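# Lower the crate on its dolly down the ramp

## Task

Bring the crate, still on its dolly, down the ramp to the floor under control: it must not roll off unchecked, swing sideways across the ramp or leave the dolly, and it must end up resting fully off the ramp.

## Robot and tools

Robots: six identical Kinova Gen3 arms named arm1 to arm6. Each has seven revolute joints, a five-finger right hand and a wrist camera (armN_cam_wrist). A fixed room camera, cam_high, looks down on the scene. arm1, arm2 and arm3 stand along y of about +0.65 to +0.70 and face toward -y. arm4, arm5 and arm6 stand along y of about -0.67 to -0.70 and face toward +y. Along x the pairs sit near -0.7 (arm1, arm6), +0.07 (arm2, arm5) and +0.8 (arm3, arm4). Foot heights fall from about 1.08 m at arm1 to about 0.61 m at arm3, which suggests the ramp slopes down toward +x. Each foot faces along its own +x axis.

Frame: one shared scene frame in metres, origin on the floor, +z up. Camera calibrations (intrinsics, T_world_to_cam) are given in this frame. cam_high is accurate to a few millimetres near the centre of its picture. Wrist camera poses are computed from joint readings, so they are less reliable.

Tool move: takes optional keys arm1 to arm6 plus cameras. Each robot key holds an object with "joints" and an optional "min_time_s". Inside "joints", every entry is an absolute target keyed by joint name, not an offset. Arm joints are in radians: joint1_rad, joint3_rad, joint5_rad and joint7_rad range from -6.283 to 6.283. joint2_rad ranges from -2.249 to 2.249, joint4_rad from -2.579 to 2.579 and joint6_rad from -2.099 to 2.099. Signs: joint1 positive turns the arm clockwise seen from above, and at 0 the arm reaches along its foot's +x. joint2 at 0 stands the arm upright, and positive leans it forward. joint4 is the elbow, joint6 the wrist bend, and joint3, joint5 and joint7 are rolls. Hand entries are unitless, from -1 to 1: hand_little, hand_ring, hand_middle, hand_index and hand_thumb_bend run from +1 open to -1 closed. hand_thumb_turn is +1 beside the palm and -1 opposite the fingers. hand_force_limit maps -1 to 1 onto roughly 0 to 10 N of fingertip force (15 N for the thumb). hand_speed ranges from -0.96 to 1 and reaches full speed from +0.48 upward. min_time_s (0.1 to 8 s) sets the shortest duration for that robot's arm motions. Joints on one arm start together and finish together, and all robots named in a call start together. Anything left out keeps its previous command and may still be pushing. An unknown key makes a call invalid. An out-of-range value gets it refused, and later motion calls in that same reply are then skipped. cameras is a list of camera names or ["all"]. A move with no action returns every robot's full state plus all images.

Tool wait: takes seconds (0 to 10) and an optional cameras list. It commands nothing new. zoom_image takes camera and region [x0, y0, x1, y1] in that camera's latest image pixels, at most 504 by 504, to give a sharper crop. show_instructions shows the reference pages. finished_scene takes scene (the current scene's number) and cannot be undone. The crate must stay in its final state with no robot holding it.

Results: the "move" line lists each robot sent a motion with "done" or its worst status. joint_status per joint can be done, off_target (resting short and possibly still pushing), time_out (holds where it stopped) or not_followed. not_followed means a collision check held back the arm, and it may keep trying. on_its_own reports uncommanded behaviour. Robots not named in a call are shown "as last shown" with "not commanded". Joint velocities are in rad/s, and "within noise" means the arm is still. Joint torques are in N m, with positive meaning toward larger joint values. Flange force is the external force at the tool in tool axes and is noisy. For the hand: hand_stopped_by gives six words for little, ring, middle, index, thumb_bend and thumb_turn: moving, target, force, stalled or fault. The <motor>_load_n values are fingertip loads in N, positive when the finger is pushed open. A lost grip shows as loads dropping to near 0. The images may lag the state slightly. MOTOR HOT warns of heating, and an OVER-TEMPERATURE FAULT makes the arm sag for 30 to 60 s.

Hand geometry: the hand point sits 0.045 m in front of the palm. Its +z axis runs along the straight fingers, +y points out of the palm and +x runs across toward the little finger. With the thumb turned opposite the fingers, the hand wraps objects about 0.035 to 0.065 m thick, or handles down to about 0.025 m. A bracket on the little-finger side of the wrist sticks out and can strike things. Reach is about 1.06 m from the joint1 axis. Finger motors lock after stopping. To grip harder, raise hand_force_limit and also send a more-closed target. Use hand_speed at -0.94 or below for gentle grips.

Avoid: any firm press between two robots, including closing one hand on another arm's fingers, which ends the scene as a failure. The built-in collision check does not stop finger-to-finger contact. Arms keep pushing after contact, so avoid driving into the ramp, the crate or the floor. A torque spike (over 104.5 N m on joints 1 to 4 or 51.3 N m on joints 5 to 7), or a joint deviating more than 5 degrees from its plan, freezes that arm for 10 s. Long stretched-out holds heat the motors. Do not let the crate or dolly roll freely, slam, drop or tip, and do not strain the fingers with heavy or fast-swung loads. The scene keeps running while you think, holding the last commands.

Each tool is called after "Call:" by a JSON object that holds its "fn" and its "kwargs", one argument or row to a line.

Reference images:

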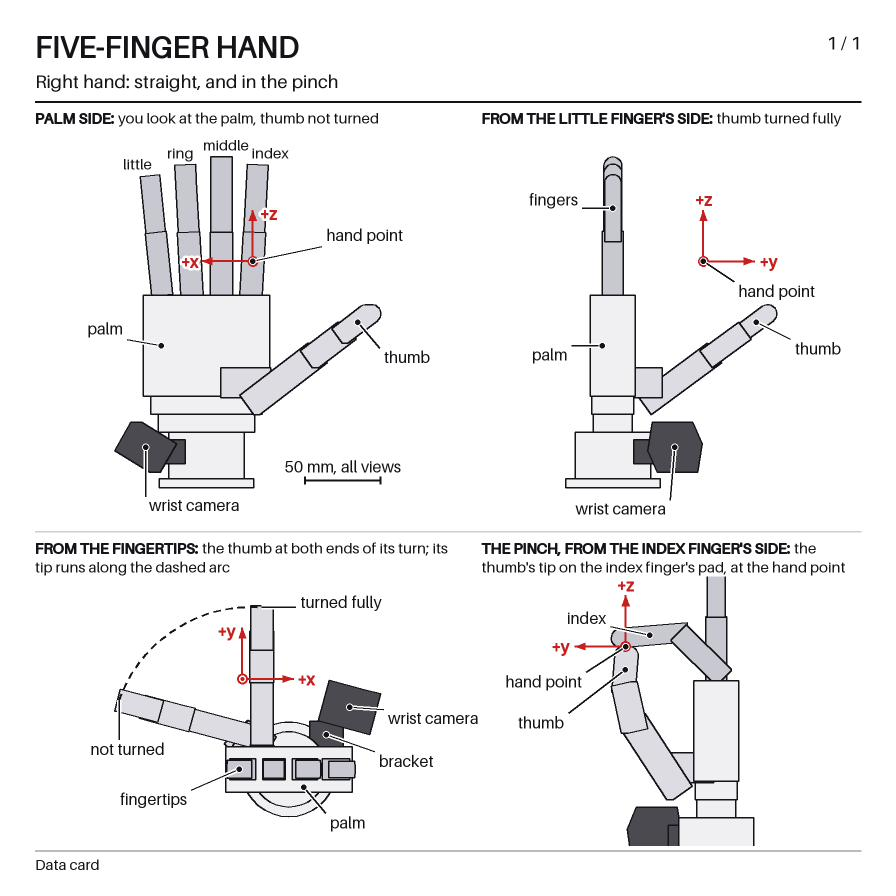

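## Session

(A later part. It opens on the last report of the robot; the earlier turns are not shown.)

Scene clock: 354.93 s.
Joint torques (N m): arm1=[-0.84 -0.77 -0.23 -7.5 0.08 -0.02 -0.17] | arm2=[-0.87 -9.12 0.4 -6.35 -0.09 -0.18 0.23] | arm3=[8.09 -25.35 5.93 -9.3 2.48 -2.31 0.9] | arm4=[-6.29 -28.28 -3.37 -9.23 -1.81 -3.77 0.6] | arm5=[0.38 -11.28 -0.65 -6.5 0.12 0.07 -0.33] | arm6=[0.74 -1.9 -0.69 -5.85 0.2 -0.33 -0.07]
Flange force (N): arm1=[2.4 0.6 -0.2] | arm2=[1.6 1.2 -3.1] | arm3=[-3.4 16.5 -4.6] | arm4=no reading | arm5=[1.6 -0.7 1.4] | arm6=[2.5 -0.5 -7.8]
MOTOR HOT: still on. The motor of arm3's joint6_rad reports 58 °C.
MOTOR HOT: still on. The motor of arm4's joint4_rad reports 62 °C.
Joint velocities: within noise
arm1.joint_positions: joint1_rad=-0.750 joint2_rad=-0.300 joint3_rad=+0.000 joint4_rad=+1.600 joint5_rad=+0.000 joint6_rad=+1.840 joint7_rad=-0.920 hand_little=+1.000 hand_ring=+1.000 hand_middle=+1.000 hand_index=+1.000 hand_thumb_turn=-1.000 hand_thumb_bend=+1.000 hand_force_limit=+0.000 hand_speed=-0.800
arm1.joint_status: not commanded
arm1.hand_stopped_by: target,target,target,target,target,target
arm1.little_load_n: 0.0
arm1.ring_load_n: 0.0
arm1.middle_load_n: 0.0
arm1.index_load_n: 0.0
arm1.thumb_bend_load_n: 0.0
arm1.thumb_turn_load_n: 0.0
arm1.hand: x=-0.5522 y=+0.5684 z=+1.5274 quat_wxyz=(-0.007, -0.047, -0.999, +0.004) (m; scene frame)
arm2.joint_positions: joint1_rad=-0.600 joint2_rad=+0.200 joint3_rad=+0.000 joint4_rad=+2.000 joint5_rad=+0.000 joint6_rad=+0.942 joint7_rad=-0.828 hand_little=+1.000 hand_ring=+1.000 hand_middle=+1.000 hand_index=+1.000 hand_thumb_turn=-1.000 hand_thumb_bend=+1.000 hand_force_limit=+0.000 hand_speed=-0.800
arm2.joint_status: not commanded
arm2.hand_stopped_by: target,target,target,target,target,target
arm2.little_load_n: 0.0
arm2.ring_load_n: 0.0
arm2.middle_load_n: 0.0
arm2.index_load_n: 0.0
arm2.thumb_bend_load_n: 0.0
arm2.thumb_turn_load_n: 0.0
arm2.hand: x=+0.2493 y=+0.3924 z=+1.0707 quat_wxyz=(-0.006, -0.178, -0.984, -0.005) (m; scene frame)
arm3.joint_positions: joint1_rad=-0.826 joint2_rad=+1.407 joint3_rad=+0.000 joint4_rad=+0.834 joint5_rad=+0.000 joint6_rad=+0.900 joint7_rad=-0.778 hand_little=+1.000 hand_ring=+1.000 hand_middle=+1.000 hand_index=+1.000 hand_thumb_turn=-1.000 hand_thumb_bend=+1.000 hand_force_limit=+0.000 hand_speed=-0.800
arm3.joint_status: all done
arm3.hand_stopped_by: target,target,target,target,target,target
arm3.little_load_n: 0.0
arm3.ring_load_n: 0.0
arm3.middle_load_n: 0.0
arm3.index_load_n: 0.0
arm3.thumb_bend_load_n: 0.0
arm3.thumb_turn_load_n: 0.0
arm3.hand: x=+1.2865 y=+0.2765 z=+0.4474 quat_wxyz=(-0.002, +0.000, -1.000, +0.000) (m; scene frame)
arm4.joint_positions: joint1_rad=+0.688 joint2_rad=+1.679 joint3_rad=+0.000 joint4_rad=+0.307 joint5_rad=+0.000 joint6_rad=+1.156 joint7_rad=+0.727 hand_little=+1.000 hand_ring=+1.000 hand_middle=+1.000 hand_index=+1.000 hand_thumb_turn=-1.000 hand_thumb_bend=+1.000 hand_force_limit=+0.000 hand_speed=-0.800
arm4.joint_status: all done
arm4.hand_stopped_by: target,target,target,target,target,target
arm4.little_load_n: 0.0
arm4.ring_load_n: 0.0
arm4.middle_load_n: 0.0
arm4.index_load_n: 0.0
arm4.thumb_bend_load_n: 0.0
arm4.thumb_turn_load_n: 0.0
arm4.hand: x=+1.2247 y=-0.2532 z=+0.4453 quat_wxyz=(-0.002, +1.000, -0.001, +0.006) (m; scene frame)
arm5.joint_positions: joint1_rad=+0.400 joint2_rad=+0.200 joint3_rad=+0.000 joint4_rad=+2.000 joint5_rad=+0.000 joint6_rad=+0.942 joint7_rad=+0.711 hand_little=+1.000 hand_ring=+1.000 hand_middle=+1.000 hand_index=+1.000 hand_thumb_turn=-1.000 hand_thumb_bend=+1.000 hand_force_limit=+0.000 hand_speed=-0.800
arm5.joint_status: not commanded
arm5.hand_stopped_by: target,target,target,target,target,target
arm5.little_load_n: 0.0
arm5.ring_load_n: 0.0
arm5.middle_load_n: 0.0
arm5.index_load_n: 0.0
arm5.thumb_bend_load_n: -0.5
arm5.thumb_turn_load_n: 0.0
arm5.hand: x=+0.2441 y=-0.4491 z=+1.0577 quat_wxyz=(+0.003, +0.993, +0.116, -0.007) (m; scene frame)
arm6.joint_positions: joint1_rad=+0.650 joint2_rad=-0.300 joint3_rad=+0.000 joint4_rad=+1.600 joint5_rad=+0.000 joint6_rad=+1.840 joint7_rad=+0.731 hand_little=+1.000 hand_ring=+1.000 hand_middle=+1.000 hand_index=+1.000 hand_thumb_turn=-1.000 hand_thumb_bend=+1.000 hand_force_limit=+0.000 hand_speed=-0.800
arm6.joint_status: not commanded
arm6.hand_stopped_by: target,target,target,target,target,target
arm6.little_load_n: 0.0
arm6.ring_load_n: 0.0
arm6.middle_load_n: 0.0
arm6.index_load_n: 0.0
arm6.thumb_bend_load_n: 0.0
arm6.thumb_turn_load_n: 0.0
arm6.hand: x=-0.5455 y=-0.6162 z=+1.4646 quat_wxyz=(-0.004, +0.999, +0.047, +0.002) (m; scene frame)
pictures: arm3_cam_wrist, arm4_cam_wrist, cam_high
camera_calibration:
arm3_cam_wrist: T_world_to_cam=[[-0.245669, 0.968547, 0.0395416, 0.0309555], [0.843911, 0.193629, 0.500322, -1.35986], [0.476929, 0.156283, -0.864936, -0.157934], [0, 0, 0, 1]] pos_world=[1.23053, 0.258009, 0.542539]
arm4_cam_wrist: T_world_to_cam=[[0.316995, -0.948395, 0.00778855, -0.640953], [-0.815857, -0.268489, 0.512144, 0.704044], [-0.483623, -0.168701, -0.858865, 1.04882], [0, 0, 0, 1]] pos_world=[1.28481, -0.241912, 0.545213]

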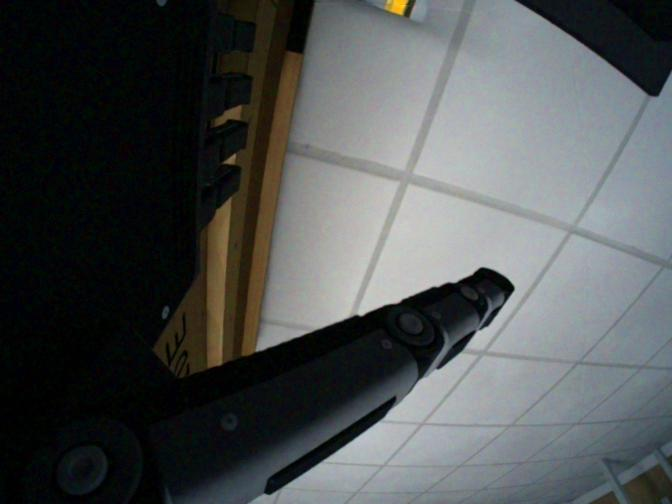

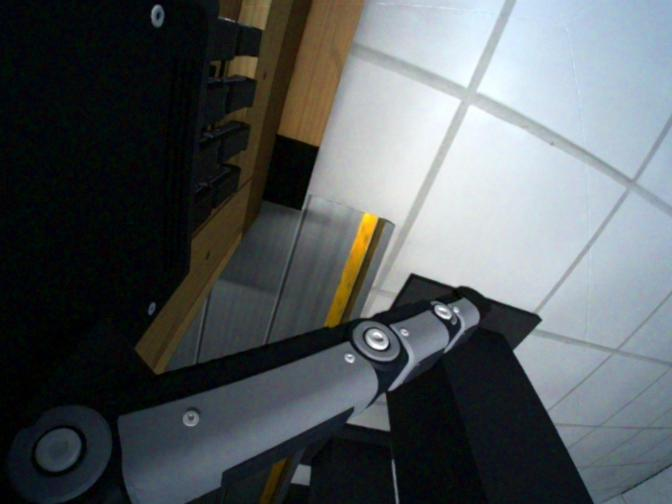

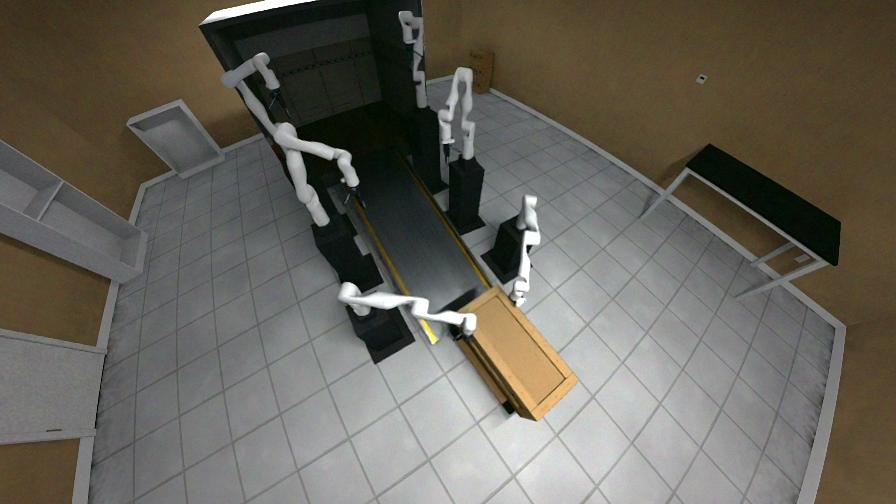

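Call:
{"fn": "move", "kwargs": {
  "arm3": {"joints":{"joint1_rad":-0.8517,"joint2_rad":1.3667,"joint4_rad":0.9436,"joint6_rad":0.8313,"joint7_rad":-0.8033},"min_time_s":1.5},
  "arm4": {"joints":{"joint1_rad":0.7128,"joint2_rad":1.5848,"joint4_rad":0.5444,"joint6_rad":1.0124,"joint7_rad":0.7523},"min_time_s":1.5},
  "cameras": ["arm4_cam_wrist"]
}}

Call:
{"fn": "move", "kwargs": {
  "arm3": {"joints":{"joint1_rad":-0.6,"joint2_rad":0.75,"joint4_rad":1.5,"joint6_rad":0.8916},"min_time_s":2},
  "arm4": {"joints":{"joint1_rad":0.5,"joint2_rad":0.75,"joint4_rad":1.5,"joint6_rad":0.8916},"min_time_s":2}
}}

Call:
{"fn": "move", "kwargs": {
  "arm3": {"joints":{"joint1_rad":-0.4634,"joint2_rad":0.85,"joint4_rad":1.45,"joint6_rad":0.8416,"joint7_rad":1.1558},"min_time_s":2},
  "arm4": {"joints":{"joint1_rad":0.3774,"joint2_rad":0.85,"joint4_rad":1.45,"joint6_rad":0.8416,"joint7_rad":-1.1539},"min_time_s":2},
  "cameras": ["arm3_cam_wrist","arm4_cam_wrist","cam_high"]
}}

Scene clock: 359.23 s.
Joint torques (N m): arm1=[-0.84 -0.76 -0.22 -7.49 0.07 -0.02 -0.16] | arm2=[-0.91 -9.1 0.34 -6.36 -0.1 -0.21 0.25] | arm3=[-0.12 -23.58 -0.2 -5.5 -0.37 0.13 0.28] | arm4=[0.36 -26.19 -0.02 -5.28 0.42 -0.53 0.11] | arm5=[0.34 -11.34 -0.67 -6.35 0.14 0.14 -0.31] | arm6=[0.72 -1.89 -0.62 -5.81 0.23 -0.33 -0.1]
Flange force (N): arm1=[2.4 0.7 -0.2] | arm2=[1.7 1.2 -3.2] | arm3=[-0.5 0.0 -1.1] | arm4=[14.4 -15.1 4.9] | arm5=[2.0 -1.0 1.4] | arm6=[2.5 -0.6 -7.9]
move: arm3 done; arm4 done
MOTOR HOT: still on. The motor of arm4's joint4_rad reports 61 °C.
MOTOR HOT: cleared for the motors of arm3.
Joint velocities: within noise
arm1, arm2, arm5, arm6: as last shown
arm2.thumb_bend_load_n: -0.5
arm3.joint_positions: joint1_rad=-0.852 joint2_rad=+1.367 joint3_rad=+0.000 joint4_rad=+0.944 joint5_rad=+0.000 joint6_rad=+0.831 joint7_rad=-0.803 hand_little=+1.000 hand_ring=+1.000 hand_middle=+1.000 hand_index=+1.000 hand_thumb_turn=-1.000 hand_thumb_bend=+1.000 hand_force_limit=+0.000 hand_speed=-0.800
arm3.joint_status: all done
arm3.hand_stopped_by: target,target,target,target,target,target
arm3.little_load_n: 0.0
arm3.ring_load_n: 0.0
arm3.middle_load_n: 0.0
arm3.index_load_n: 0.0
arm3.thumb_bend_load_n: 0.0
arm3.thumb_turn_load_n: 0.0
arm3.hand: x=+1.2864 y=+0.3000 z=+0.4474 quat_wxyz=(-0.002, +0.000, -1.000, +0.000) (m; scene frame)
arm4.joint_positions: joint1_rad=+0.713 joint2_rad=+1.585 joint3_rad=+0.000 joint4_rad=+0.544 joint5_rad=+0.000 joint6_rad=+1.012 joint7_rad=+0.752 hand_little=+1.000 hand_ring=+1.000 hand_middle=+1.000 hand_index=+1.000 hand_thumb_turn=-1.000 hand_thumb_bend=+1.000 hand_force_limit=+0.000 hand_speed=-0.800
arm4.joint_status: all done
arm4.hand_stopped_by: target,target,target,target,target,target
arm4.little_load_n: 0.0
arm4.ring_load_n: 0.0
arm4.middle_load_n: 0.0
arm4.index_load_n: 0.0
arm4.thumb_bend_load_n: 0.0
arm4.thumb_turn_load_n: 0.0
arm4.hand: x=+1.2246 y=-0.2792 z=+0.4451 quat_wxyz=(-0.002, +1.000, -0.001, +0.006) (m; scene frame)
arm5.thumb_bend_load_n: 0.0
pictures: arm4_cam_wrist
camera_calibration:
arm4_cam_wrist: T_world_to_cam=[[0.316995, -0.948395, 0.00778719, -0.665578], [-0.815832, -0.268481, 0.512187, 0.69703], [-0.483665, -0.168714, -0.858838, 1.04425], [0, 0, 0, 1]] pos_world=[1.28471, -0.267912, 0.545013]

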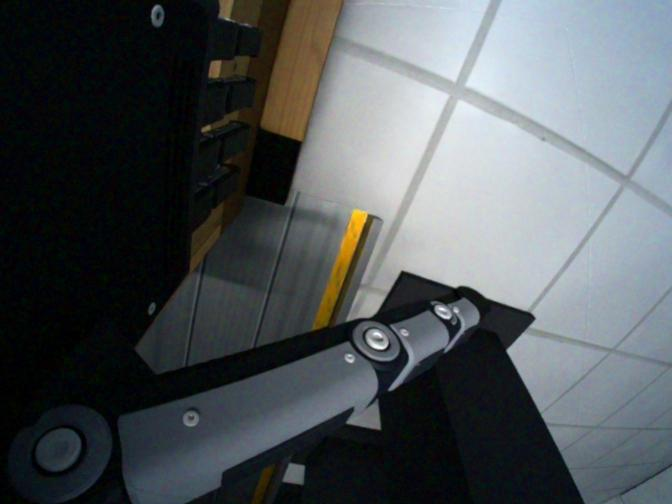

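Scene clock: 361.53 s.
Joint torques (N m): arm1=[-0.87 -0.78 -0.19 -7.52 0.05 0 -0.16] | arm2=[-0.9 -9.12 0.34 -6.35 -0.07 -0.19 0.26] | arm3=[-0.23 -18.28 -0.34 -5.81 -0.36 0.15 0.28] | arm4=[0.36 -19.59 -0.19 -4.69 0.46 -0.56 0.12] | arm5=[0.39 -11.32 -0.71 -6.42 0.16 0.08 -0.31] | arm6=[0.74 -1.87 -0.6 -5.83 0.22 -0.35 -0.12]
Flange force (N): arm1=[2.3 0.7 0.0] | arm2=[1.6 1.2 -3.1] | arm3=[-0.1 0.2 -1.2] | arm4=[5.8 -6.6 -2.0] | arm5=[1.9 -0.9 1.3] | arm6=[2.4 -0.5 -7.9]
move: arm3 done; arm4 done
MOTOR HOT: still on. The motor of arm4's joint4_rad reports 61 °C.
Joint velocities: within noise
arm1, arm2, arm5, arm6: as last shown
arm2.thumb_bend_load_n: 0.0
arm3.joint_positions: joint1_rad=-0.600 joint2_rad=+0.750 joint3_rad=+0.000 joint4_rad=+1.500 joint5_rad=+0.000 joint6_rad=+0.892 joint7_rad=-0.803 hand_little=+1.000 hand_ring=+1.000 hand_middle=+1.000 hand_index=+1.000 hand_thumb_turn=-1.000 hand_thumb_bend=+1.000 hand_force_limit=+0.000 hand_speed=-0.800
arm3.joint_status: all done
arm3.hand_stopped_by: target,target,target,target,target,target
arm3.little_load_n: 0.0
arm3.ring_load_n: 0.0
arm3.middle_load_n: 0.0
arm3.index_load_n: 0.0
arm3.thumb_bend_load_n: 0.0
arm3.thumb_turn_load_n: 0.0
arm3.hand: x=+1.1104 y=+0.2900 z=+0.6836 quat_wxyz=(-0.002, -0.125, -0.992, +0.000) (m; scene frame)
arm4.joint_positions: joint1_rad=+0.500 joint2_rad=+0.750 joint3_rad=+0.000 joint4_rad=+1.500 joint5_rad=+0.000 joint6_rad=+0.892 joint7_rad=+0.752 hand_little=+1.000 hand_ring=+1.000 hand_middle=+1.000 hand_index=+1.000 hand_thumb_turn=-1.000 hand_thumb_bend=+1.000 hand_force_limit=+0.000 hand_speed=-0.800
arm4.joint_status: all done
arm4.hand_stopped_by: target,target,target,target,target,target
arm4.little_load_n: 0.0
arm4.ring_load_n: 0.0
arm4.middle_load_n: 0.0
arm4.index_load_n: 0.0
arm4.thumb_bend_load_n: 0.0
arm4.thumb_turn_load_n: 0.0
arm4.hand: x=+1.0412 y=-0.3271 z=+0.7256 quat_wxyz=(-0.002, +0.994, +0.106, +0.006) (m; scene frame)
arm5.index_load_n: -0.5
pictures: none

Scene clock: 363.90 s.
Joint torques (N m): arm1=[-0.87 -0.79 -0.24 -7.49 0.06 0.01 -0.16] | arm2=[-0.9 -9.16 0.38 -6.35 -0.08 -0.21 0.26] | arm3=[-0.16 -19.29 -0.2 -5.47 -0.3 0.14 0.32] | arm4=[0.36 -20.68 -0.14 -4.47 0.42 -0.62 0.11] | arm5=[0.43 -11.32 -0.65 -6.43 0.12 0.09 -0.27] | arm6=[0.71 -1.89 -0.65 -5.83 0.21 -0.31 -0.11]
Flange force (N): arm1=[2.4 0.6 -0.1] | arm2=[1.6 1.1 -3.1] | arm3=[0.1 -0.5 -1.4] | arm4=[-8.4 -3.4 -1.4] | arm5=[1.6 -1.1 1.4] | arm6=[2.6 -0.5 -7.8]
move: arm3 done; arm4 done
MOTOR HOT: still on. The motor of arm4's joint4_rad reports 61 °C.
Joint velocities: within noise
arm1, arm2, arm5, arm6: as last shown
arm1.thumb_bend_load_n: -0.5
arm3.joint_positions: joint1_rad=-0.463 joint2_rad=+0.850 joint3_rad=+0.000 joint4_rad=+1.450 joint5_rad=+0.000 joint6_rad=+0.842 joint7_rad=+1.156 hand_little=+1.000 hand_ring=+1.000 hand_middle=+1.000 hand_index=+1.000 hand_thumb_turn=-1.000 hand_thumb_bend=+1.000 hand_force_limit=+0.000 hand_speed=-0.800
arm3.joint_status: all done
arm3.hand_stopped_by: target,target,target,target,target,target
arm3.little_load_n: 0.0
arm3.ring_load_n: 0.0
arm3.middle_load_n: 0.0
arm3.index_load_n: 0.0
arm3.thumb_bend_load_n: 0.0
arm3.thumb_turn_load_n: 0.0
arm3.hand: x=+0.9475 y=+0.2219 z=+0.6408 quat_wxyz=(-0.001, +0.707, -0.707, +0.001) (m; scene frame)
arm4.joint_positions: joint1_rad=+0.377 joint2_rad=+0.850 joint3_rad=+0.000 joint4_rad=+1.450 joint5_rad=+0.000 joint6_rad=+0.842 joint7_rad=-1.154 hand_little=+1.000 hand_ring=+1.000 hand_middle=+1.000 hand_index=+1.000 hand_thumb_turn=-1.000 hand_thumb_bend=+1.000 hand_force_limit=+0.000 hand_speed=-0.800
arm4.joint_status: all done
arm4.hand_stopped_by: target,target,target,target,target,target
arm4.little_load_n: 0.0
arm4.ring_load_n: 0.0
arm4.middle_load_n: 0.0
arm4.index_load_n: 0.0
arm4.thumb_bend_load_n: 0.0
arm4.thumb_turn_load_n: 0.0
arm4.hand: x=+0.9504 y=-0.1805 z=+0.6830 quat_wxyz=(-0.006, +0.707, -0.707, +0.003) (m; scene frame)
arm5.index_load_n: 0.0
pictures: arm3_cam_wrist, arm4_cam_wrist, cam_high
camera_calibration:
arm3_cam_wrist: T_world_to_cam=[[-0.968713, -0.245446, 0.0367553, 0.949251], [-0.195541, 0.846027, 0.495985, -0.317039], [-0.152833, 0.473281, -0.867553, 0.707616], [0, 0, 0, 1]] pos_world=[0.965705, 0.166312, 0.736251]
arm4_cam_wrist: T_world_to_cam=[[-0.948376, -0.317122, -0.00397666, 0.837688], [-0.272223, 0.807541, 0.523233, 0.0479785], [-0.162717, 0.497304, -0.852181, 0.943289], [0, 0, 0, 1]] pos_world=[0.960994, -0.242196, 0.782079]

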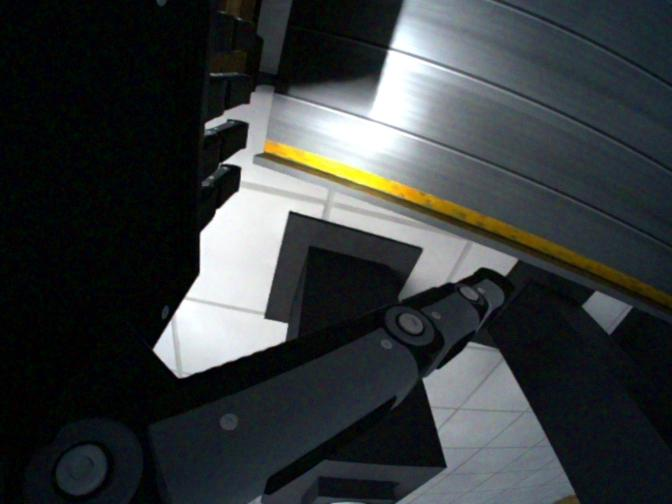

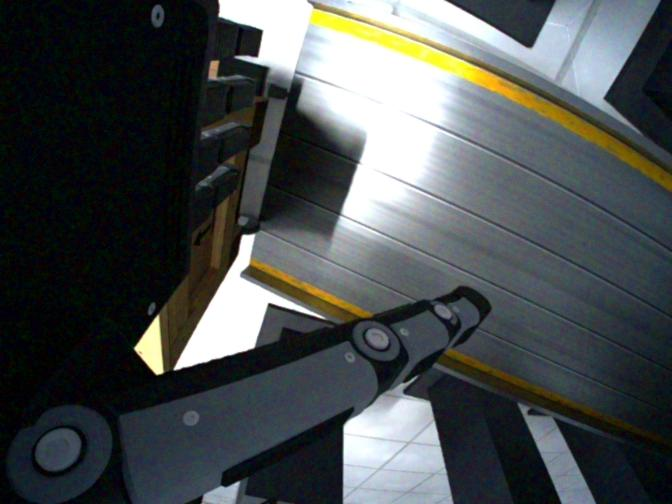

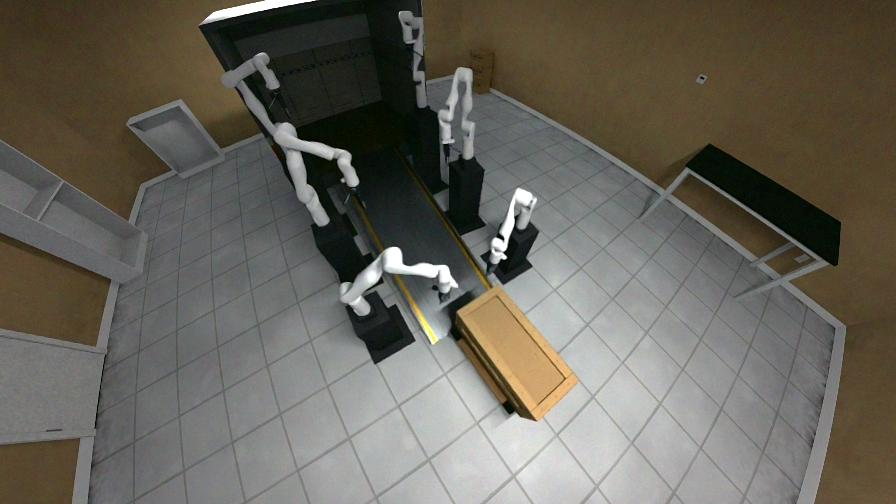

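Call:
{"fn": "move", "kwargs": {
  "arm3": {"joints":{"joint1_rad":-0.4634,"joint2_rad":1.3342,"joint4_rad":1.0820,"joint6_rad":0.7254,"joint7_rad":1.1558},"min_time_s":2},
  "arm4": {"joints":{"joint1_rad":0.3774,"joint2_rad":1.4040,"joint4_rad":1.0899,"joint6_rad":0.6477,"joint7_rad":-1.1539},"min_time_s":2},
  "cameras": ["arm3_cam_wrist","arm4_cam_wrist","cam_high"]
}}

Call:
{"fn": "zoom_image", "kwargs": {
  "camera": "cam_high",
  "region": [400, 240, 520, 360]
}}

Scene clock: 366.63 s.
Joint torques (N m): arm1=[-0.85 -0.75 -0.22 -7.51 0.06 -0.01 -0.15] | arm2=[-0.91 -9.11 0.39 -6.37 -0.08 -0.2 0.24] | arm3=[-0.21 -22.74 -0.14 -4.77 -0.32 0.18 0.31] | arm4=[0.4 -24.04 -0.03 -3.36 0.4 -0.6 0.09] | arm5=[0.33 -11.27 -0.7 -6.38 0.11 0.08 -0.24] | arm6=[0.7 -1.94 -0.63 -5.82 0.22 -0.34 -0.07]
Flange force (N): arm1=[2.4 0.7 -0.1] | arm2=[1.7 1.2 -3.1] | arm3=[0.6 -0.5 -1.1] | arm4=[-10.1 -4.2 3.0] | arm5=[1.8 -1.0 1.2] | arm6=[2.5 -0.7 -8.0]
move: arm3 done; arm4 done
MOTOR HOT: still on. The motor of arm4's joint4_rad reports 61 °C.
Joint velocities: within noise
arm1, arm2, arm5, arm6: as last shown
arm1.thumb_bend_load_n: 0.0
arm2.thumb_bend_load_n: -0.5
arm2.thumb_turn_load_n: -0.5
arm3.joint_positions: joint1_rad=-0.463 joint2_rad=+1.334 joint3_rad=+0.000 joint4_rad=+1.082 joint5_rad=+0.000 joint6_rad=+0.725 joint7_rad=+1.156 hand_little=+1.000 hand_ring=+1.000 hand_middle=+1.000 hand_index=+1.000 hand_thumb_turn=-1.000 hand_thumb_bend=+1.000 hand_force_limit=+0.000 hand_speed=-0.800
arm3.joint_status: all done
arm3.hand_stopped_by: target,target,target,target,target,target
arm3.little_load_n: 0.0
arm3.ring_load_n: 0.0
arm3.middle_load_n: 0.0
arm3.index_load_n: 0.0
arm3.thumb_bend_load_n: 0.0
arm3.thumb_turn_load_n: 0.0
arm3.hand: x=+0.9755 y=+0.1605 z=+0.4361 quat_wxyz=(-0.001, +0.707, -0.707, +0.001) (m; scene frame)
arm4.joint_positions: joint1_rad=+0.377 joint2_rad=+1.404 joint3_rad=+0.000 joint4_rad=+1.090 joint5_rad=+0.000 joint6_rad=+0.648 joint7_rad=-1.154 hand_little=+1.000 hand_ring=+1.000 hand_middle=+1.000 hand_index=+1.000 hand_thumb_turn=-1.000 hand_thumb_bend=+1.000 hand_force_limit=+0.000 hand_speed=-0.800
arm4.joint_status: all done
arm4.hand_stopped_by: target,target,target,target,target,target
arm4.little_load_n: 0.0
arm4.ring_load_n: 0.0
arm4.middle_load_n: 0.0
arm4.index_load_n: 0.0
arm4.thumb_bend_load_n: 0.0
arm4.thumb_turn_load_n: 0.0
arm4.hand: x=+0.9753 y=-0.1300 z=+0.4344 quat_wxyz=(-0.006, +0.707, -0.707, +0.003) (m; scene frame)
pictures: arm3_cam_wrist, arm4_cam_wrist, cam_high
camera_calibration:
arm3_cam_wrist: T_world_to_cam=[[-0.968713, -0.245446, 0.0367553, 0.968732], [-0.195541, 0.846027, 0.495985, -0.158109], [-0.152833, 0.473281, -0.867553, 0.563351], [0, 0, 0, 1]] pos_world=[0.993605, 0.104912, 0.531551]
arm4_cam_wrist: T_world_to_cam=[[-0.948385, -0.317097, -0.00396058, 0.876239], [-0.272194, 0.80755, 0.523233, 0.143997], [-0.162717, 0.497305, -0.85218, 0.710358], [0, 0, 0, 1]] pos_world=[0.985794, -0.191696, 0.533479]

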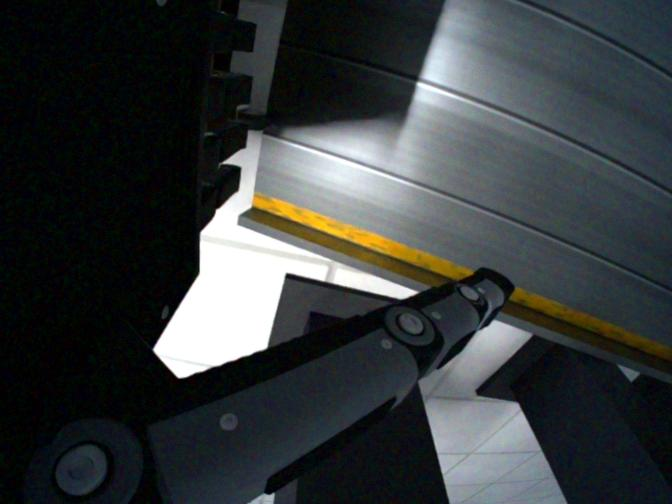

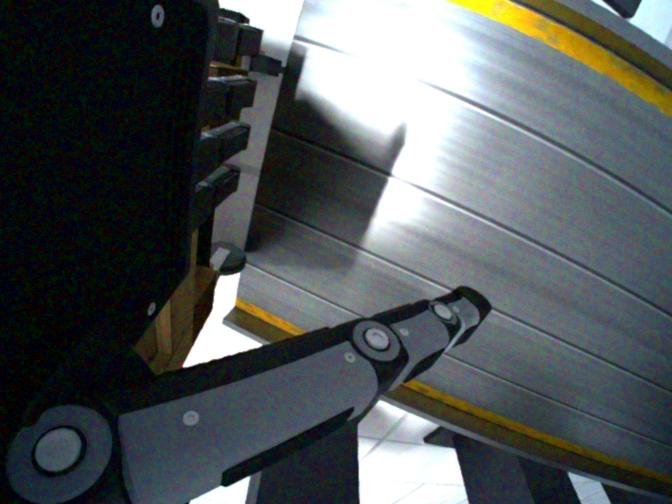

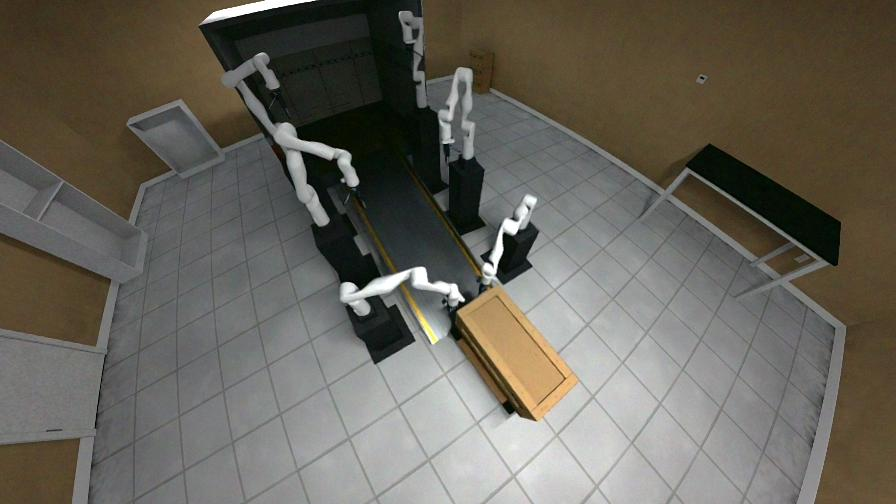

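Scaled by 4.200 from the camera's 896x504 image, which has a finer 1280x720 frame.

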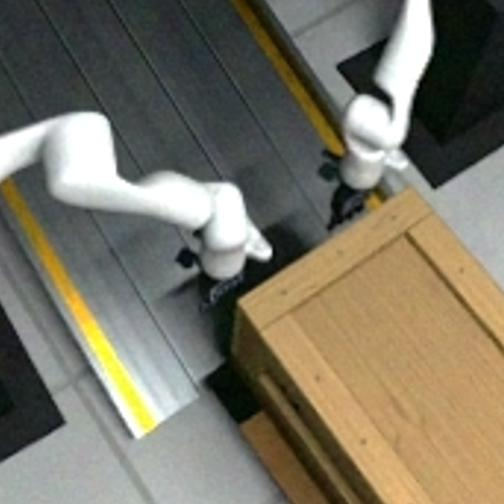

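Call:
{"fn": "move", "kwargs": {
  "arm3": {"joints":{"joint1_rad":-0.5890,"joint2_rad":1.4141,"joint4_rad":0.8567,"joint6_rad":0.8708,"joint7_rad":1.0302},"min_time_s":4},
  "arm4": {"joints":{"joint1_rad":0.5049,"joint2_rad":1.4934,"joint4_rad":0.8279,"joint6_rad":0.8203,"joint7_rad":-1.0264},"min_time_s":4},
  "cameras": ["arm4_cam_wrist","cam_high"]
}}

Scene clock: 372.03 s.
Joint torques (N m): arm1=[-0.89 -0.74 -0.22 -7.5 0.05 0.01 -0.16] | arm2=[-0.87 -9.11 0.33 -6.38 -0.08 -0.21 0.25] | arm3=[-0.19 -23.92 -0.07 -5.63 -0.36 0.24 0.31] | arm4=[2.93 -25.8 1.69 -4.75 1.03 -0.69 0.05] | arm5=[0.47 -11.21 -0.64 -6.51 0.13 0.04 -0.3] | arm6=[0.67 -2 -0.66 -5.85 0.2 -0.36 -0.08]
Flange force (N): arm1=[2.4 0.7 -0.1] | arm2=[1.7 1.3 -3.1] | arm3=[0.1 -0.4 -0.9] | arm4=[-13.5 -3.5 4.1] | arm5=[1.3 -0.8 1.2] | arm6=[2.7 -0.7 -8.0]
move: arm3 done; arm4 done
MOTOR HOT: still on. The motor of arm4's joint4_rad reports 60 °C.
Joint velocities: within noise
arm1, arm2, arm5, arm6: as last shown
arm2.thumb_bend_load_n: 0.0
arm2.thumb_turn_load_n: 0.0
arm3.joint_positions: joint1_rad=-0.589 joint2_rad=+1.414 joint3_rad=+0.000 joint4_rad=+0.857 joint5_rad=+0.000 joint6_rad=+0.871 joint7_rad=+1.030 hand_little=+1.000 hand_ring=+1.000 hand_middle=+1.000 hand_index=+1.000 hand_thumb_turn=-1.000 hand_thumb_bend=+1.000 hand_force_limit=+0.000 hand_speed=-0.800
arm3.joint_status: all done
arm3.hand_stopped_by: target,target,target,target,target,target
arm3.little_load_n: 0.0
arm3.ring_load_n: 0.0
arm3.middle_load_n: 0.5
arm3.index_load_n: 0.0
arm3.thumb_bend_load_n: 0.0
arm3.thumb_turn_load_n: 0.0
arm3.hand: x=+1.0655 y=+0.1605 z=+0.4362 quat_wxyz=(-0.001, +0.707, -0.707, +0.001) (m; scene frame)
arm4.joint_positions: joint1_rad=+0.505 joint2_rad=+1.493 joint3_rad=+0.000 joint4_rad=+0.828 joint5_rad=+0.000 joint6_rad=+0.820 joint7_rad=-1.026 hand_little=+1.000 hand_ring=+1.000 hand_middle=+1.000 hand_index=+1.000 hand_thumb_turn=-1.000 hand_thumb_bend=+1.000 hand_force_limit=+0.000 hand_speed=-0.800
arm4.joint_status: all done
arm4.hand_stopped_by: target,target,target,target,target,target
arm4.little_load_n: 0.0
arm4.ring_load_n: 0.0
arm4.middle_load_n: 0.0
arm4.index_load_n: 0.0
arm4.thumb_bend_load_n: 0.0
arm4.thumb_turn_load_n: 0.0
arm4.hand: x=+1.0654 y=-0.1302 z=+0.4345 quat_wxyz=(-0.006, +0.707, -0.708, +0.003) (m; scene frame)
pictures: arm4_cam_wrist, cam_high
camera_calibration:
arm4_cam_wrist: T_world_to_cam=[[-0.948426, -0.316973, -0.00399214, 0.96171], [-0.272107, 0.807593, 0.523212, 0.16861], [-0.16262, 0.497314, -0.852193, 0.725022], [0, 0, 0, 1]] pos_world=[1.07589, -0.191896, 0.533479]

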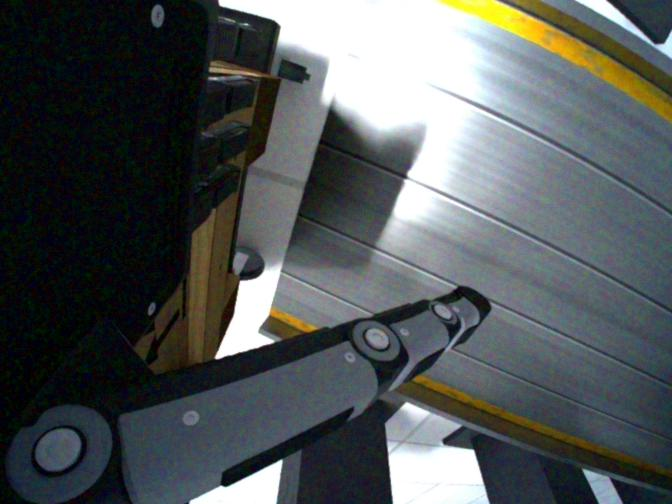

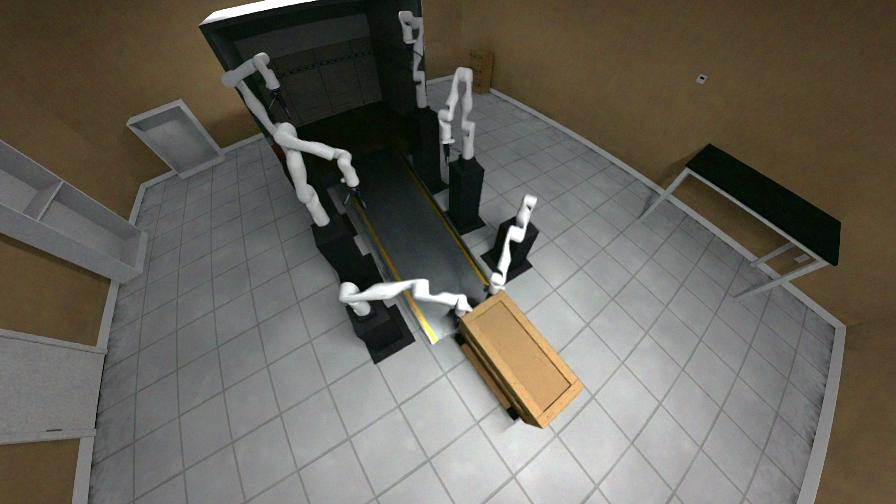

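Call:
{"fn": "move", "kwargs": {
  "arm3": {"joints":{"joint1_rad":-0.6520,"joint2_rad":1.4845,"joint4_rad":0.6697,"joint6_rad":0.9874,"joint7_rad":0.9672},"min_time_s":3},
  "arm4": {"joints":{"joint1_rad":0.5680,"joint2_rad":1.5756,"joint4_rad":0.6063,"joint6_rad":0.9597,"joint7_rad":-0.9633},"min_time_s":3},
  "cameras": ["cam_high"]
}}

Call:
{"fn": "move", "kwargs": {
  "arm3": {"joints":{"joint1_rad":-0.7042,"joint2_rad":1.5871,"joint4_rad":0.4110,"joint6_rad":1.1436,"joint7_rad":0.9150},"min_time_s":3},
  "arm4": {"joints":{"joint1_rad":0.6205,"joint2_rad":1.7174,"joint4_rad":0.2500,"joint6_rad":1.1742,"joint7_rad":-0.9108},"min_time_s":3},
  "cameras": ["arm4_cam_wrist","arm3_cam_wrist","cam_high"]
}}

Call:
{"fn": "zoom_image", "kwargs": {
  "camera": "cam_high",
  "region": [420, 250, 620, 450]
}}

Scene clock: 375.73 s.
Joint torques (N m): arm1=[-0.84 -0.75 -0.25 -7.47 0.06 -0.01 -0.17] | arm2=[-0.92 -9.1 0.39 -6.35 -0.08 -0.21 0.25] | arm3=[-0.2 -24.6 -0.08 -6.14 -0.28 0.14 0.31] | arm4=[3.18 -27.51 1.54 -5.93 1.16 -0.82 0.09] | arm5=[0.39 -11.25 -0.8 -6.49 0.17 0.13 -0.26] | arm6=[0.77 -1.91 -0.63 -5.86 0.21 -0.38 -0.12]
Flange force (N): arm1=[2.4 0.6 -0.2] | arm2=[1.7 1.2 -3.2] | arm3=[0.8 -0.9 -0.9] | arm4=[-16.8 -6.8 6.3] | arm5=[1.5 -0.7 1.5] | arm6=[2.5 -0.5 -7.9]
move: arm3 done; arm4 done
MOTOR HOT: still on. The motor of arm4's joint4_rad reports 60 °C.
Joint velocities: within noise
arm1, arm2, arm5, arm6: as last shown
arm3.joint_positions: joint1_rad=-0.652 joint2_rad=+1.484 joint3_rad=+0.000 joint4_rad=+0.670 joint5_rad=+0.000 joint6_rad=+0.987 joint7_rad=+0.967 hand_little=+1.000 hand_ring=+1.000 hand_middle=+1.000 hand_index=+1.000 hand_thumb_turn=-1.000 hand_thumb_bend=+1.000 hand_force_limit=+0.000 hand_speed=-0.800
arm3.joint_status: all done
arm3.hand_stopped_by: target,target,target,target,target,target
arm3.little_load_n: 0.0
arm3.ring_load_n: 0.0
arm3.middle_load_n: 0.0
arm3.index_load_n: 0.0
arm3.thumb_bend_load_n: 0.0
arm3.thumb_turn_load_n: 0.0
arm3.hand: x=+1.1156 y=+0.1605 z=+0.4363 quat_wxyz=(-0.001, +0.707, -0.707, +0.001) (m; scene frame)
arm4.joint_positions: joint1_rad=+0.568 joint2_rad=+1.576 joint3_rad=+0.000 joint4_rad=+0.606 joint5_rad=+0.000 joint6_rad=+0.960 joint7_rad=-0.963 hand_little=+1.000 hand_ring=+1.000 hand_middle=+1.000 hand_index=+1.000 hand_thumb_turn=-1.000 hand_thumb_bend=+1.000 hand_force_limit=+0.000 hand_speed=-0.800
arm4.joint_status: all done
arm4.hand_stopped_by: target,target,target,target,target,target
arm4.little_load_n: 0.0
arm4.ring_load_n: 0.0
arm4.middle_load_n: 0.0
arm4.index_load_n: 0.0
arm4.thumb_bend_load_n: 0.0
arm4.thumb_turn_load_n: 0.0
arm4.hand: x=+1.1153 y=-0.1302 z=+0.4345 quat_wxyz=(-0.006, +0.707, -0.707, +0.003) (m; scene frame)
arm5.thumb_turn_load_n: 0.5
arm6.thumb_turn_load_n: 0.5
pictures: cam_high

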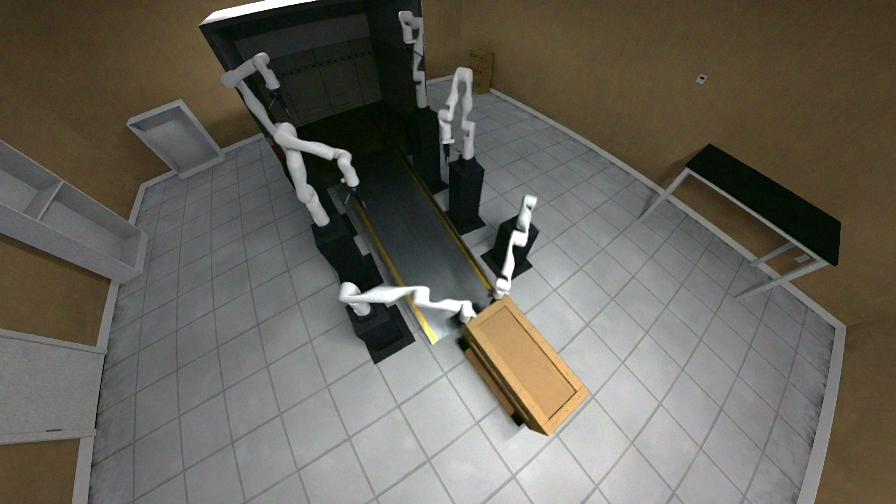

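Scene clock: 379.03 s.
Joint torques (N m): arm1=[-0.88 -0.74 -0.22 -7.52 0.06 -0.01 -0.16] | arm2=[-0.86 -9.13 0.35 -6.33 -0.08 -0.22 0.24] | arm3=[-0.18 -25.42 -0.07 -6.7 -0.32 0.16 0.3] | arm4=[1.85 -26.58 0.49 -5.98 0.82 -0.73 0.1] | arm5=[0.35 -11.32 -0.75 -6.43 0.22 0.04 -0.31] | arm6=[0.75 -1.88 -0.62 -5.81 0.22 -0.31 -0.1]
Flange force (N): arm1=[2.4 0.8 0.0] | arm2=[1.6 1.1 -3.2] | arm3=no reading | arm4=no reading | arm5=[2.0 -0.8 1.2] | arm6=[2.5 -0.6 -7.9]
move: arm3 done; arm4 done
MOTOR HOT: still on. The motor of arm4's joint4_rad reports 60 °C.
Joint velocities: within noise
arm1, arm2, arm5, arm6: as last shown
arm1.ring_load_n: -0.5
arm3.joint_positions: joint1_rad=-0.704 joint2_rad=+1.587 joint3_rad=+0.000 joint4_rad=+0.411 joint5_rad=+0.000 joint6_rad=+1.144 joint7_rad=+0.915 hand_little=+1.000 hand_ring=+1.000 hand_middle=+1.000 hand_index=+1.000 hand_thumb_turn=-1.000 hand_thumb_bend=+1.000 hand_force_limit=+0.000 hand_speed=-0.800
arm3.joint_status: all done
arm3.hand_stopped_by: target,target,target,target,target,target
arm3.little_load_n: 0.0
arm3.ring_load_n: 0.0
arm3.middle_load_n: 0.0
arm3.index_load_n: 0.0
arm3.thumb_bend_load_n: 0.0
arm3.thumb_turn_load_n: 0.0
arm3.hand: x=+1.1605 y=+0.1605 z=+0.4363 quat_wxyz=(-0.001, +0.707, -0.707, +0.001) (m; scene frame)
arm4.joint_positions: joint1_rad=+0.621 joint2_rad=+1.717 joint3_rad=+0.000 joint4_rad=+0.250 joint5_rad=+0.000 joint6_rad=+1.174 joint7_rad=-0.911 hand_little=+1.000 hand_ring=+1.000 hand_middle=+1.000 hand_index=+1.000 hand_thumb_turn=-1.000 hand_thumb_bend=+1.000 hand_force_limit=+0.000 hand_speed=-0.800
arm4.joint_status: all done
arm4.hand_stopped_by: target,target,target,target,target,target
arm4.little_load_n: 0.0
arm4.ring_load_n: 0.0
arm4.middle_load_n: 0.0
arm4.index_load_n: 0.0
arm4.thumb_bend_load_n: 0.0
arm4.thumb_turn_load_n: 0.0
arm4.hand: x=+1.1604 y=-0.1303 z=+0.4346 quat_wxyz=(-0.006, +0.707, -0.708, +0.003) (m; scene frame)
arm5.thumb_bend_load_n: -0.5
arm5.thumb_turn_load_n: 0.0
arm6.thumb_turn_load_n: -0.5
pictures: arm3_cam_wrist, arm4_cam_wrist, cam_high
camera_calibration:
arm3_cam_wrist: T_world_to_cam=[[-0.968732, -0.245365, 0.0368056, 1.14804], [-0.195448, 0.846051, 0.495982, -0.122209], [-0.152836, 0.47328, -0.867552, 0.59177], [0, 0, 0, 1]] pos_world=[1.1787, 0.105012, 0.531751]
arm4_cam_wrist: T_world_to_cam=[[-0.948431, -0.316959, -0.0040192, 1.0519], [-0.272096, 0.807552, 0.523281, 0.194457], [-0.162613, 0.49739, -0.852151, 0.740605], [0, 0, 0, 1]] pos_world=[1.17099, -0.191996, 0.533579]

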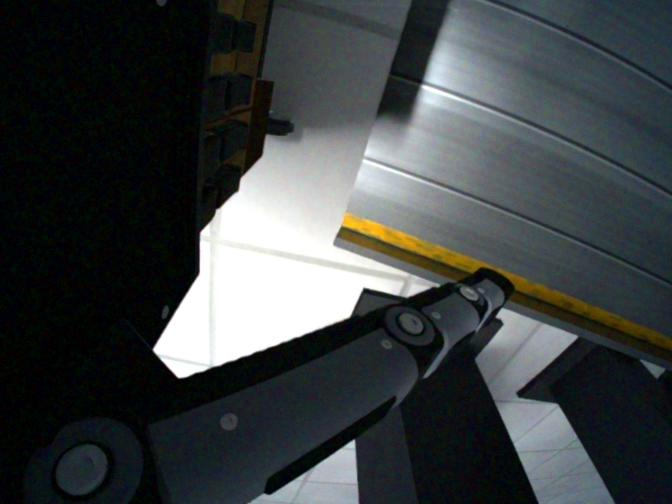

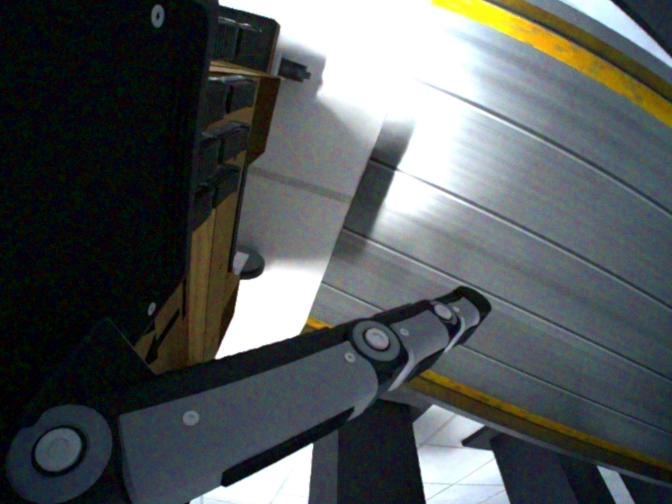

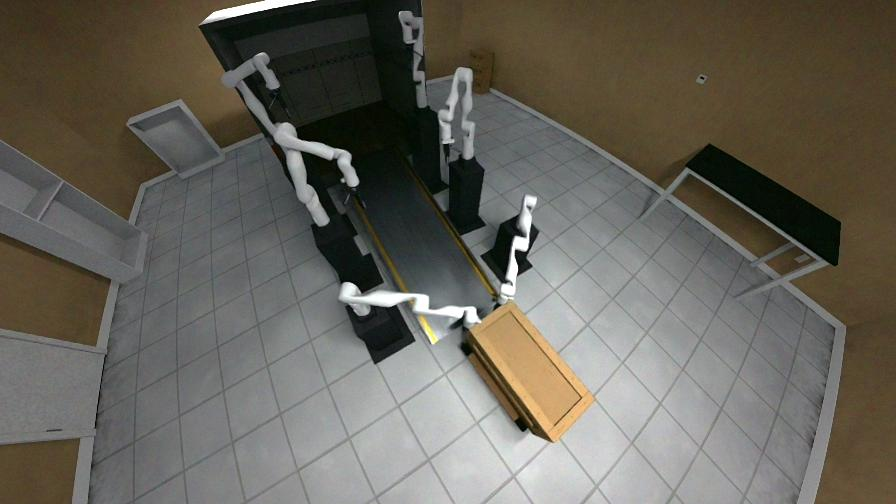

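Scaled by 2.520 from the camera's 896x504 image, which has a finer 1280x720 frame.

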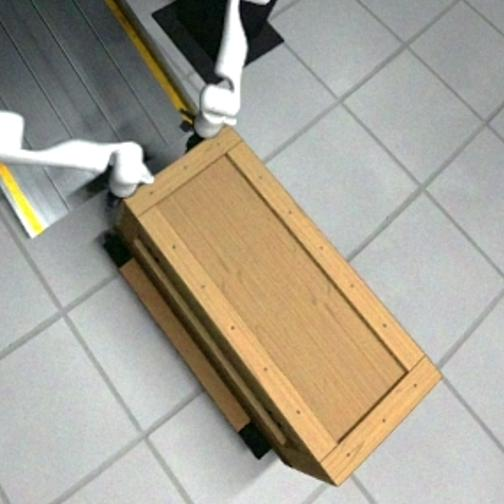

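Call:
{"fn": "move", "kwargs": {
  "arm3": {"joints":{"joint1_rad":-0.6520,"joint2_rad":1.4845,"joint4_rad":0.6697,"joint6_rad":0.9874,"joint7_rad":0.9672},"min_time_s":2},
  "arm4": {"joints":{"joint1_rad":0.5680,"joint2_rad":1.5756,"joint4_rad":0.6063,"joint6_rad":0.9597,"joint7_rad":-0.9633},"min_time_s":2}
}}

Call:
{"fn": "move", "kwargs": {
  "arm3": {"joints":{"joint1_rad":-0.45,"joint2_rad":0.6,"joint4_rad":1.5,"joint6_rad":1.0416},"min_time_s":2},
  "arm4": {"joints":{"joint1_rad":0.40,"joint2_rad":0.6,"joint4_rad":1.5,"joint6_rad":1.0416},"min_time_s":2},
  "cameras": ["cam_high"]
}}

Call:
{"fn": "zoom_image", "kwargs": {
  "camera": "cam_high",
  "region": [420, 250, 620, 450]
}}

Scene clock: 381.77 s.
Joint torques (N m): arm1=[-0.85 -0.75 -0.18 -7.5 0.05 0.01 -0.15] | arm2=[-0.89 -9.08 0.38 -6.33 -0.07 -0.21 0.27] | arm3=[-0.22 -24.57 -0.1 -6.18 -0.34 0.23 0.32] | arm4=[0.4 -25.99 -0.09 -5.09 0.39 -0.59 0.09] | arm5=[0.44 -11.28 -0.76 -6.38 0.12 0.11 -0.33] | arm6=[0.72 -1.89 -0.62 -5.92 0.21 -0.35 -0.13]
Flange force (N): arm1=[2.3 0.8 -0.1] | arm2=[1.6 1.3 -3.2] | arm3=[0.0 -0.3 -1.0] | arm4=[-15.3 -10.8 4.7] | arm5=[1.8 -0.9 1.3] | arm6=[2.4 -0.4 -7.6]
move: arm3 done; arm4 done
MOTOR HOT: still on. The motor of arm4's joint4_rad reports 59 °C.
Joint velocities: within noise
arm1.joint_positions: joint1_rad=-0.750 joint2_rad=-0.300 joint3_rad=+0.000 joint4_rad=+1.600 joint5_rad=+0.000 joint6_rad=+1.840 joint7_rad=-0.920 hand_little=+1.000 hand_ring=+1.000 hand_middle=+1.000 hand_index=+1.000 hand_thumb_turn=-1.000 hand_thumb_bend=+1.000 hand_force_limit=+0.000 hand_speed=-0.800
arm1.joint_status: not commanded
arm1.hand_stopped_by: target,target,target,target,target,target
arm1.little_load_n: 0.0
arm1.ring_load_n: 0.0
arm1.middle_load_n: 0.0
arm1.index_load_n: 0.0
arm1.thumb_bend_load_n: 0.0
arm1.thumb_turn_load_n: 0.0
arm1.hand: x=-0.5522 y=+0.5684 z=+1.5274 quat_wxyz=(-0.007, -0.047, -0.999, +0.004) (m; scene frame)
arm2.joint_positions: joint1_rad=-0.600 joint2_rad=+0.200 joint3_rad=+0.000 joint4_rad=+2.000 joint5_rad=+0.000 joint6_rad=+0.942 joint7_rad=-0.828 hand_little=+1.000 hand_ring=+1.000 hand_middle=+1.000 hand_index=+1.000 hand_thumb_turn=-1.000 hand_thumb_bend=+1.000 hand_force_limit=+0.000 hand_speed=-0.800
arm2.joint_status: not commanded
arm2.hand_stopped_by: target,target,target,target,target,target
arm2.little_load_n: 0.0
arm2.ring_load_n: 0.0
arm2.middle_load_n: 0.0
arm2.index_load_n: 0.0
arm2.thumb_bend_load_n: 0.0
arm2.thumb_turn_load_n: 0.0
arm2.hand: x=+0.2493 y=+0.3924 z=+1.0707 quat_wxyz=(-0.006, -0.178, -0.984, -0.005) (m; scene frame)
arm3.joint_positions: joint1_rad=-0.652 joint2_rad=+1.484 joint3_rad=+0.000 joint4_rad=+0.670 joint5_rad=+0.000 joint6_rad=+0.987 joint7_rad=+0.967 hand_little=+1.000 hand_ring=+1.000 hand_middle=+1.000 hand_index=+1.000 hand_thumb_turn=-1.000 hand_thumb_bend=+1.000 hand_force_limit=+0.000 hand_speed=-0.800
arm3.joint_status: all done
arm3.hand_stopped_by: target,target,target,target,target,target
arm3.little_load_n: 0.0
arm3.ring_load_n: 0.0
arm3.middle_load_n: 0.0
arm3.index_load_n: 0.0
arm3.thumb_bend_load_n: 0.0
arm3.thumb_turn_load_n: 0.0
arm3.hand: x=+1.1156 y=+0.1605 z=+0.4363 quat_wxyz=(-0.001, +0.707, -0.707, +0.001) (m; scene frame)
arm4.joint_positions: joint1_rad=+0.568 joint2_rad=+1.576 joint3_rad=+0.000 joint4_rad=+0.606 joint5_rad=+0.000 joint6_rad=+0.960 joint7_rad=-0.963 hand_little=+1.000 hand_ring=+1.000 hand_middle=+1.000 hand_index=+1.000 hand_thumb_turn=-1.000 hand_thumb_bend=+1.000 hand_force_limit=+0.000 hand_speed=-0.800
arm4.joint_status: all done
arm4.hand_stopped_by: target,target,target,target,target,target
arm4.little_load_n: 0.0
arm4.ring_load_n: 0.0
arm4.middle_load_n: 0.0
arm4.index_load_n: 0.0
arm4.thumb_bend_load_n: 0.0
arm4.thumb_turn_load_n: 0.0
arm4.hand: x=+1.1153 y=-0.1302 z=+0.4345 quat_wxyz=(-0.006, +0.707, -0.707, +0.003) (m; scene frame)
arm5.joint_positions: joint1_rad=+0.400 joint2_rad=+0.200 joint3_rad=+0.000 joint4_rad=+2.000 joint5_rad=+0.000 joint6_rad=+0.942 joint7_rad=+0.711 hand_little=+1.000 hand_ring=+1.000 hand_middle=+1.000 hand_index=+1.000 hand_thumb_turn=-1.000 hand_thumb_bend=+1.000 hand_force_limit=+0.000 hand_speed=-0.800
arm5.joint_status: not commanded
arm5.hand_stopped_by: target,target,target,target,target,target
arm5.little_load_n: 0.0
arm5.ring_load_n: 0.0
arm5.middle_load_n: 0.0
arm5.index_load_n: 0.0
arm5.thumb_bend_load_n: 0.0
arm5.thumb_turn_load_n: 0.0
arm5.hand: x=+0.2441 y=-0.4491 z=+1.0577 quat_wxyz=(+0.003, +0.993, +0.116, -0.007) (m; scene frame)
arm6.joint_positions: joint1_rad=+0.650 joint2_rad=-0.300 joint3_rad=+0.000 joint4_rad=+1.600 joint5_rad=+0.000 joint6_rad=+1.840 joint7_rad=+0.731 hand_little=+1.000 hand_ring=+1.000 hand_middle=+1.000 hand_index=+1.000 hand_thumb_turn=-1.000 hand_thumb_bend=+1.000 hand_force_limit=+0.000 hand_speed=-0.800
arm6.joint_status: not commanded
arm6.hand_stopped_by: target,target,target,target,target,target
arm6.little_load_n: 0.0
arm6.ring_load_n: 0.0
arm6.middle_load_n: 0.0
arm6.index_load_n: 0.0
arm6.thumb_bend_load_n: 0.0
arm6.thumb_turn_load_n: 0.0
arm6.hand: x=-0.5455 y=-0.6162 z=+1.4646 quat_wxyz=(-0.004, +0.999, +0.047, +0.002) (m; scene frame)
pictures: none

Scene clock: 384.07 s.
Joint torques (N m): arm1=[-0.85 -0.74 -0.2 -7.49 0.06 -0.01 -0.15] | arm2=[-0.87 -9.09 0.38 -6.33 -0.1 -0.19 0.25] | arm3=[-0.11 -16.86 -0.28 -6.37 -0.36 0.18 0.36] | arm4=[0.34 -18.12 -0.21 -5.44 0.42 -0.62 0.1] | arm5=[0.36 -11.27 -0.74 -6.48 0.14 0.04 -0.33] | arm6=[0.73 -1.92 -0.65 -5.8 0.21 -0.34 -0.1]
Flange force (N): arm1=[2.4 0.8 -0.1] | arm2=[1.6 1.2 -3.2] | arm3=[0.0 -0.7 -1.2] | arm4=[-6.9 -4.6 -3.2] | arm5=[1.8 -0.6 1.2] | arm6=[2.6 -0.6 -8.0]
move: arm3 done; arm4 done
MOTOR HOT: still on. The motor of arm4's joint4_rad reports 59 °C.
Joint velocities: within noise
arm1, arm2, arm5, arm6: as last shown
arm2.middle_load_n: -0.5
arm3.joint_positions: joint1_rad=-0.450 joint2_rad=+0.600 joint3_rad=+0.000 joint4_rad=+1.500 joint5_rad=+0.000 joint6_rad=+1.042 joint7_rad=+0.967 hand_little=+1.000 hand_ring=+1.000 hand_middle=+1.000 hand_index=+1.000 hand_thumb_turn=-1.000 hand_thumb_bend=+1.000 hand_force_limit=+0.000 hand_speed=-0.800
arm3.joint_status: all done
arm3.hand_stopped_by: target,target,target,target,target,target
arm3.little_load_n: 0.0
arm3.ring_load_n: 0.0
arm3.middle_load_n: 0.0
arm3.index_load_n: 0.0
arm3.thumb_bend_load_n: -0.5
arm3.thumb_turn_load_n: 0.0
arm3.hand: x=+0.9312 y=+0.2690 z=+0.7610 quat_wxyz=(-0.002, +0.633, -0.775, +0.001) (m; scene frame)
arm4.joint_positions: joint1_rad=+0.400 joint2_rad=+0.600 joint3_rad=+0.000 joint4_rad=+1.500 joint5_rad=+0.000 joint6_rad=+1.042 joint7_rad=-0.963 hand_little=+1.000 hand_ring=+1.000 hand_middle=+1.000 hand_index=+1.000 hand_thumb_turn=-1.000 hand_thumb_bend=+1.000 hand_force_limit=+0.000 hand_speed=-0.800
arm4.joint_status: all done
arm4.hand_stopped_by: target,target,target,target,target,target
arm4.little_load_n: 0.0
arm4.ring_load_n: 0.0
arm4.middle_load_n: 0.0
arm4.index_load_n: 0.0
arm4.thumb_bend_load_n: 0.0
arm4.thumb_turn_load_n: 0.0
arm4.hand: x=+0.9381 y=-0.2349 z=+0.8030 quat_wxyz=(-0.005, +0.764, -0.646, +0.003) (m; scene frame)
pictures: cam_high

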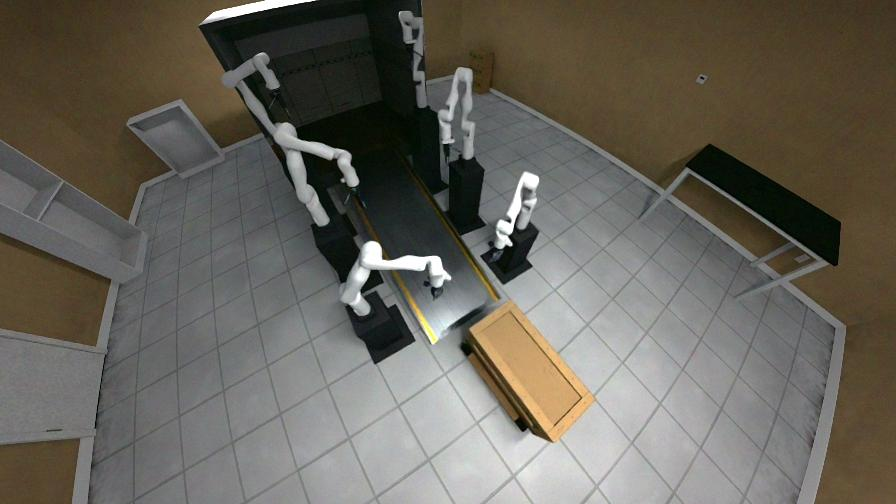

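Scaled by 2.520 from the camera's 896x504 image, which has a finer 1280x720 frame.

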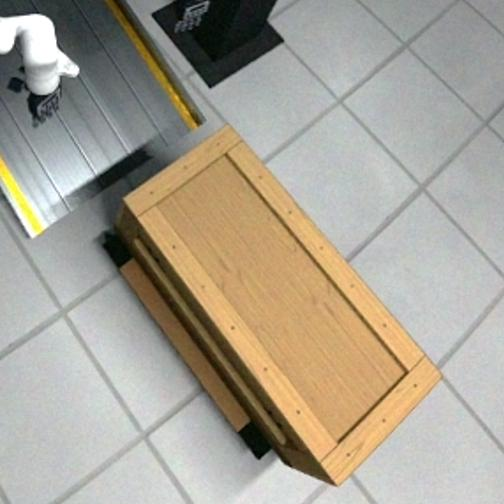

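Call:
{"fn": "finished_scene", "kwargs": {
  "scene": 1
}}

The scene is finished: the task was done.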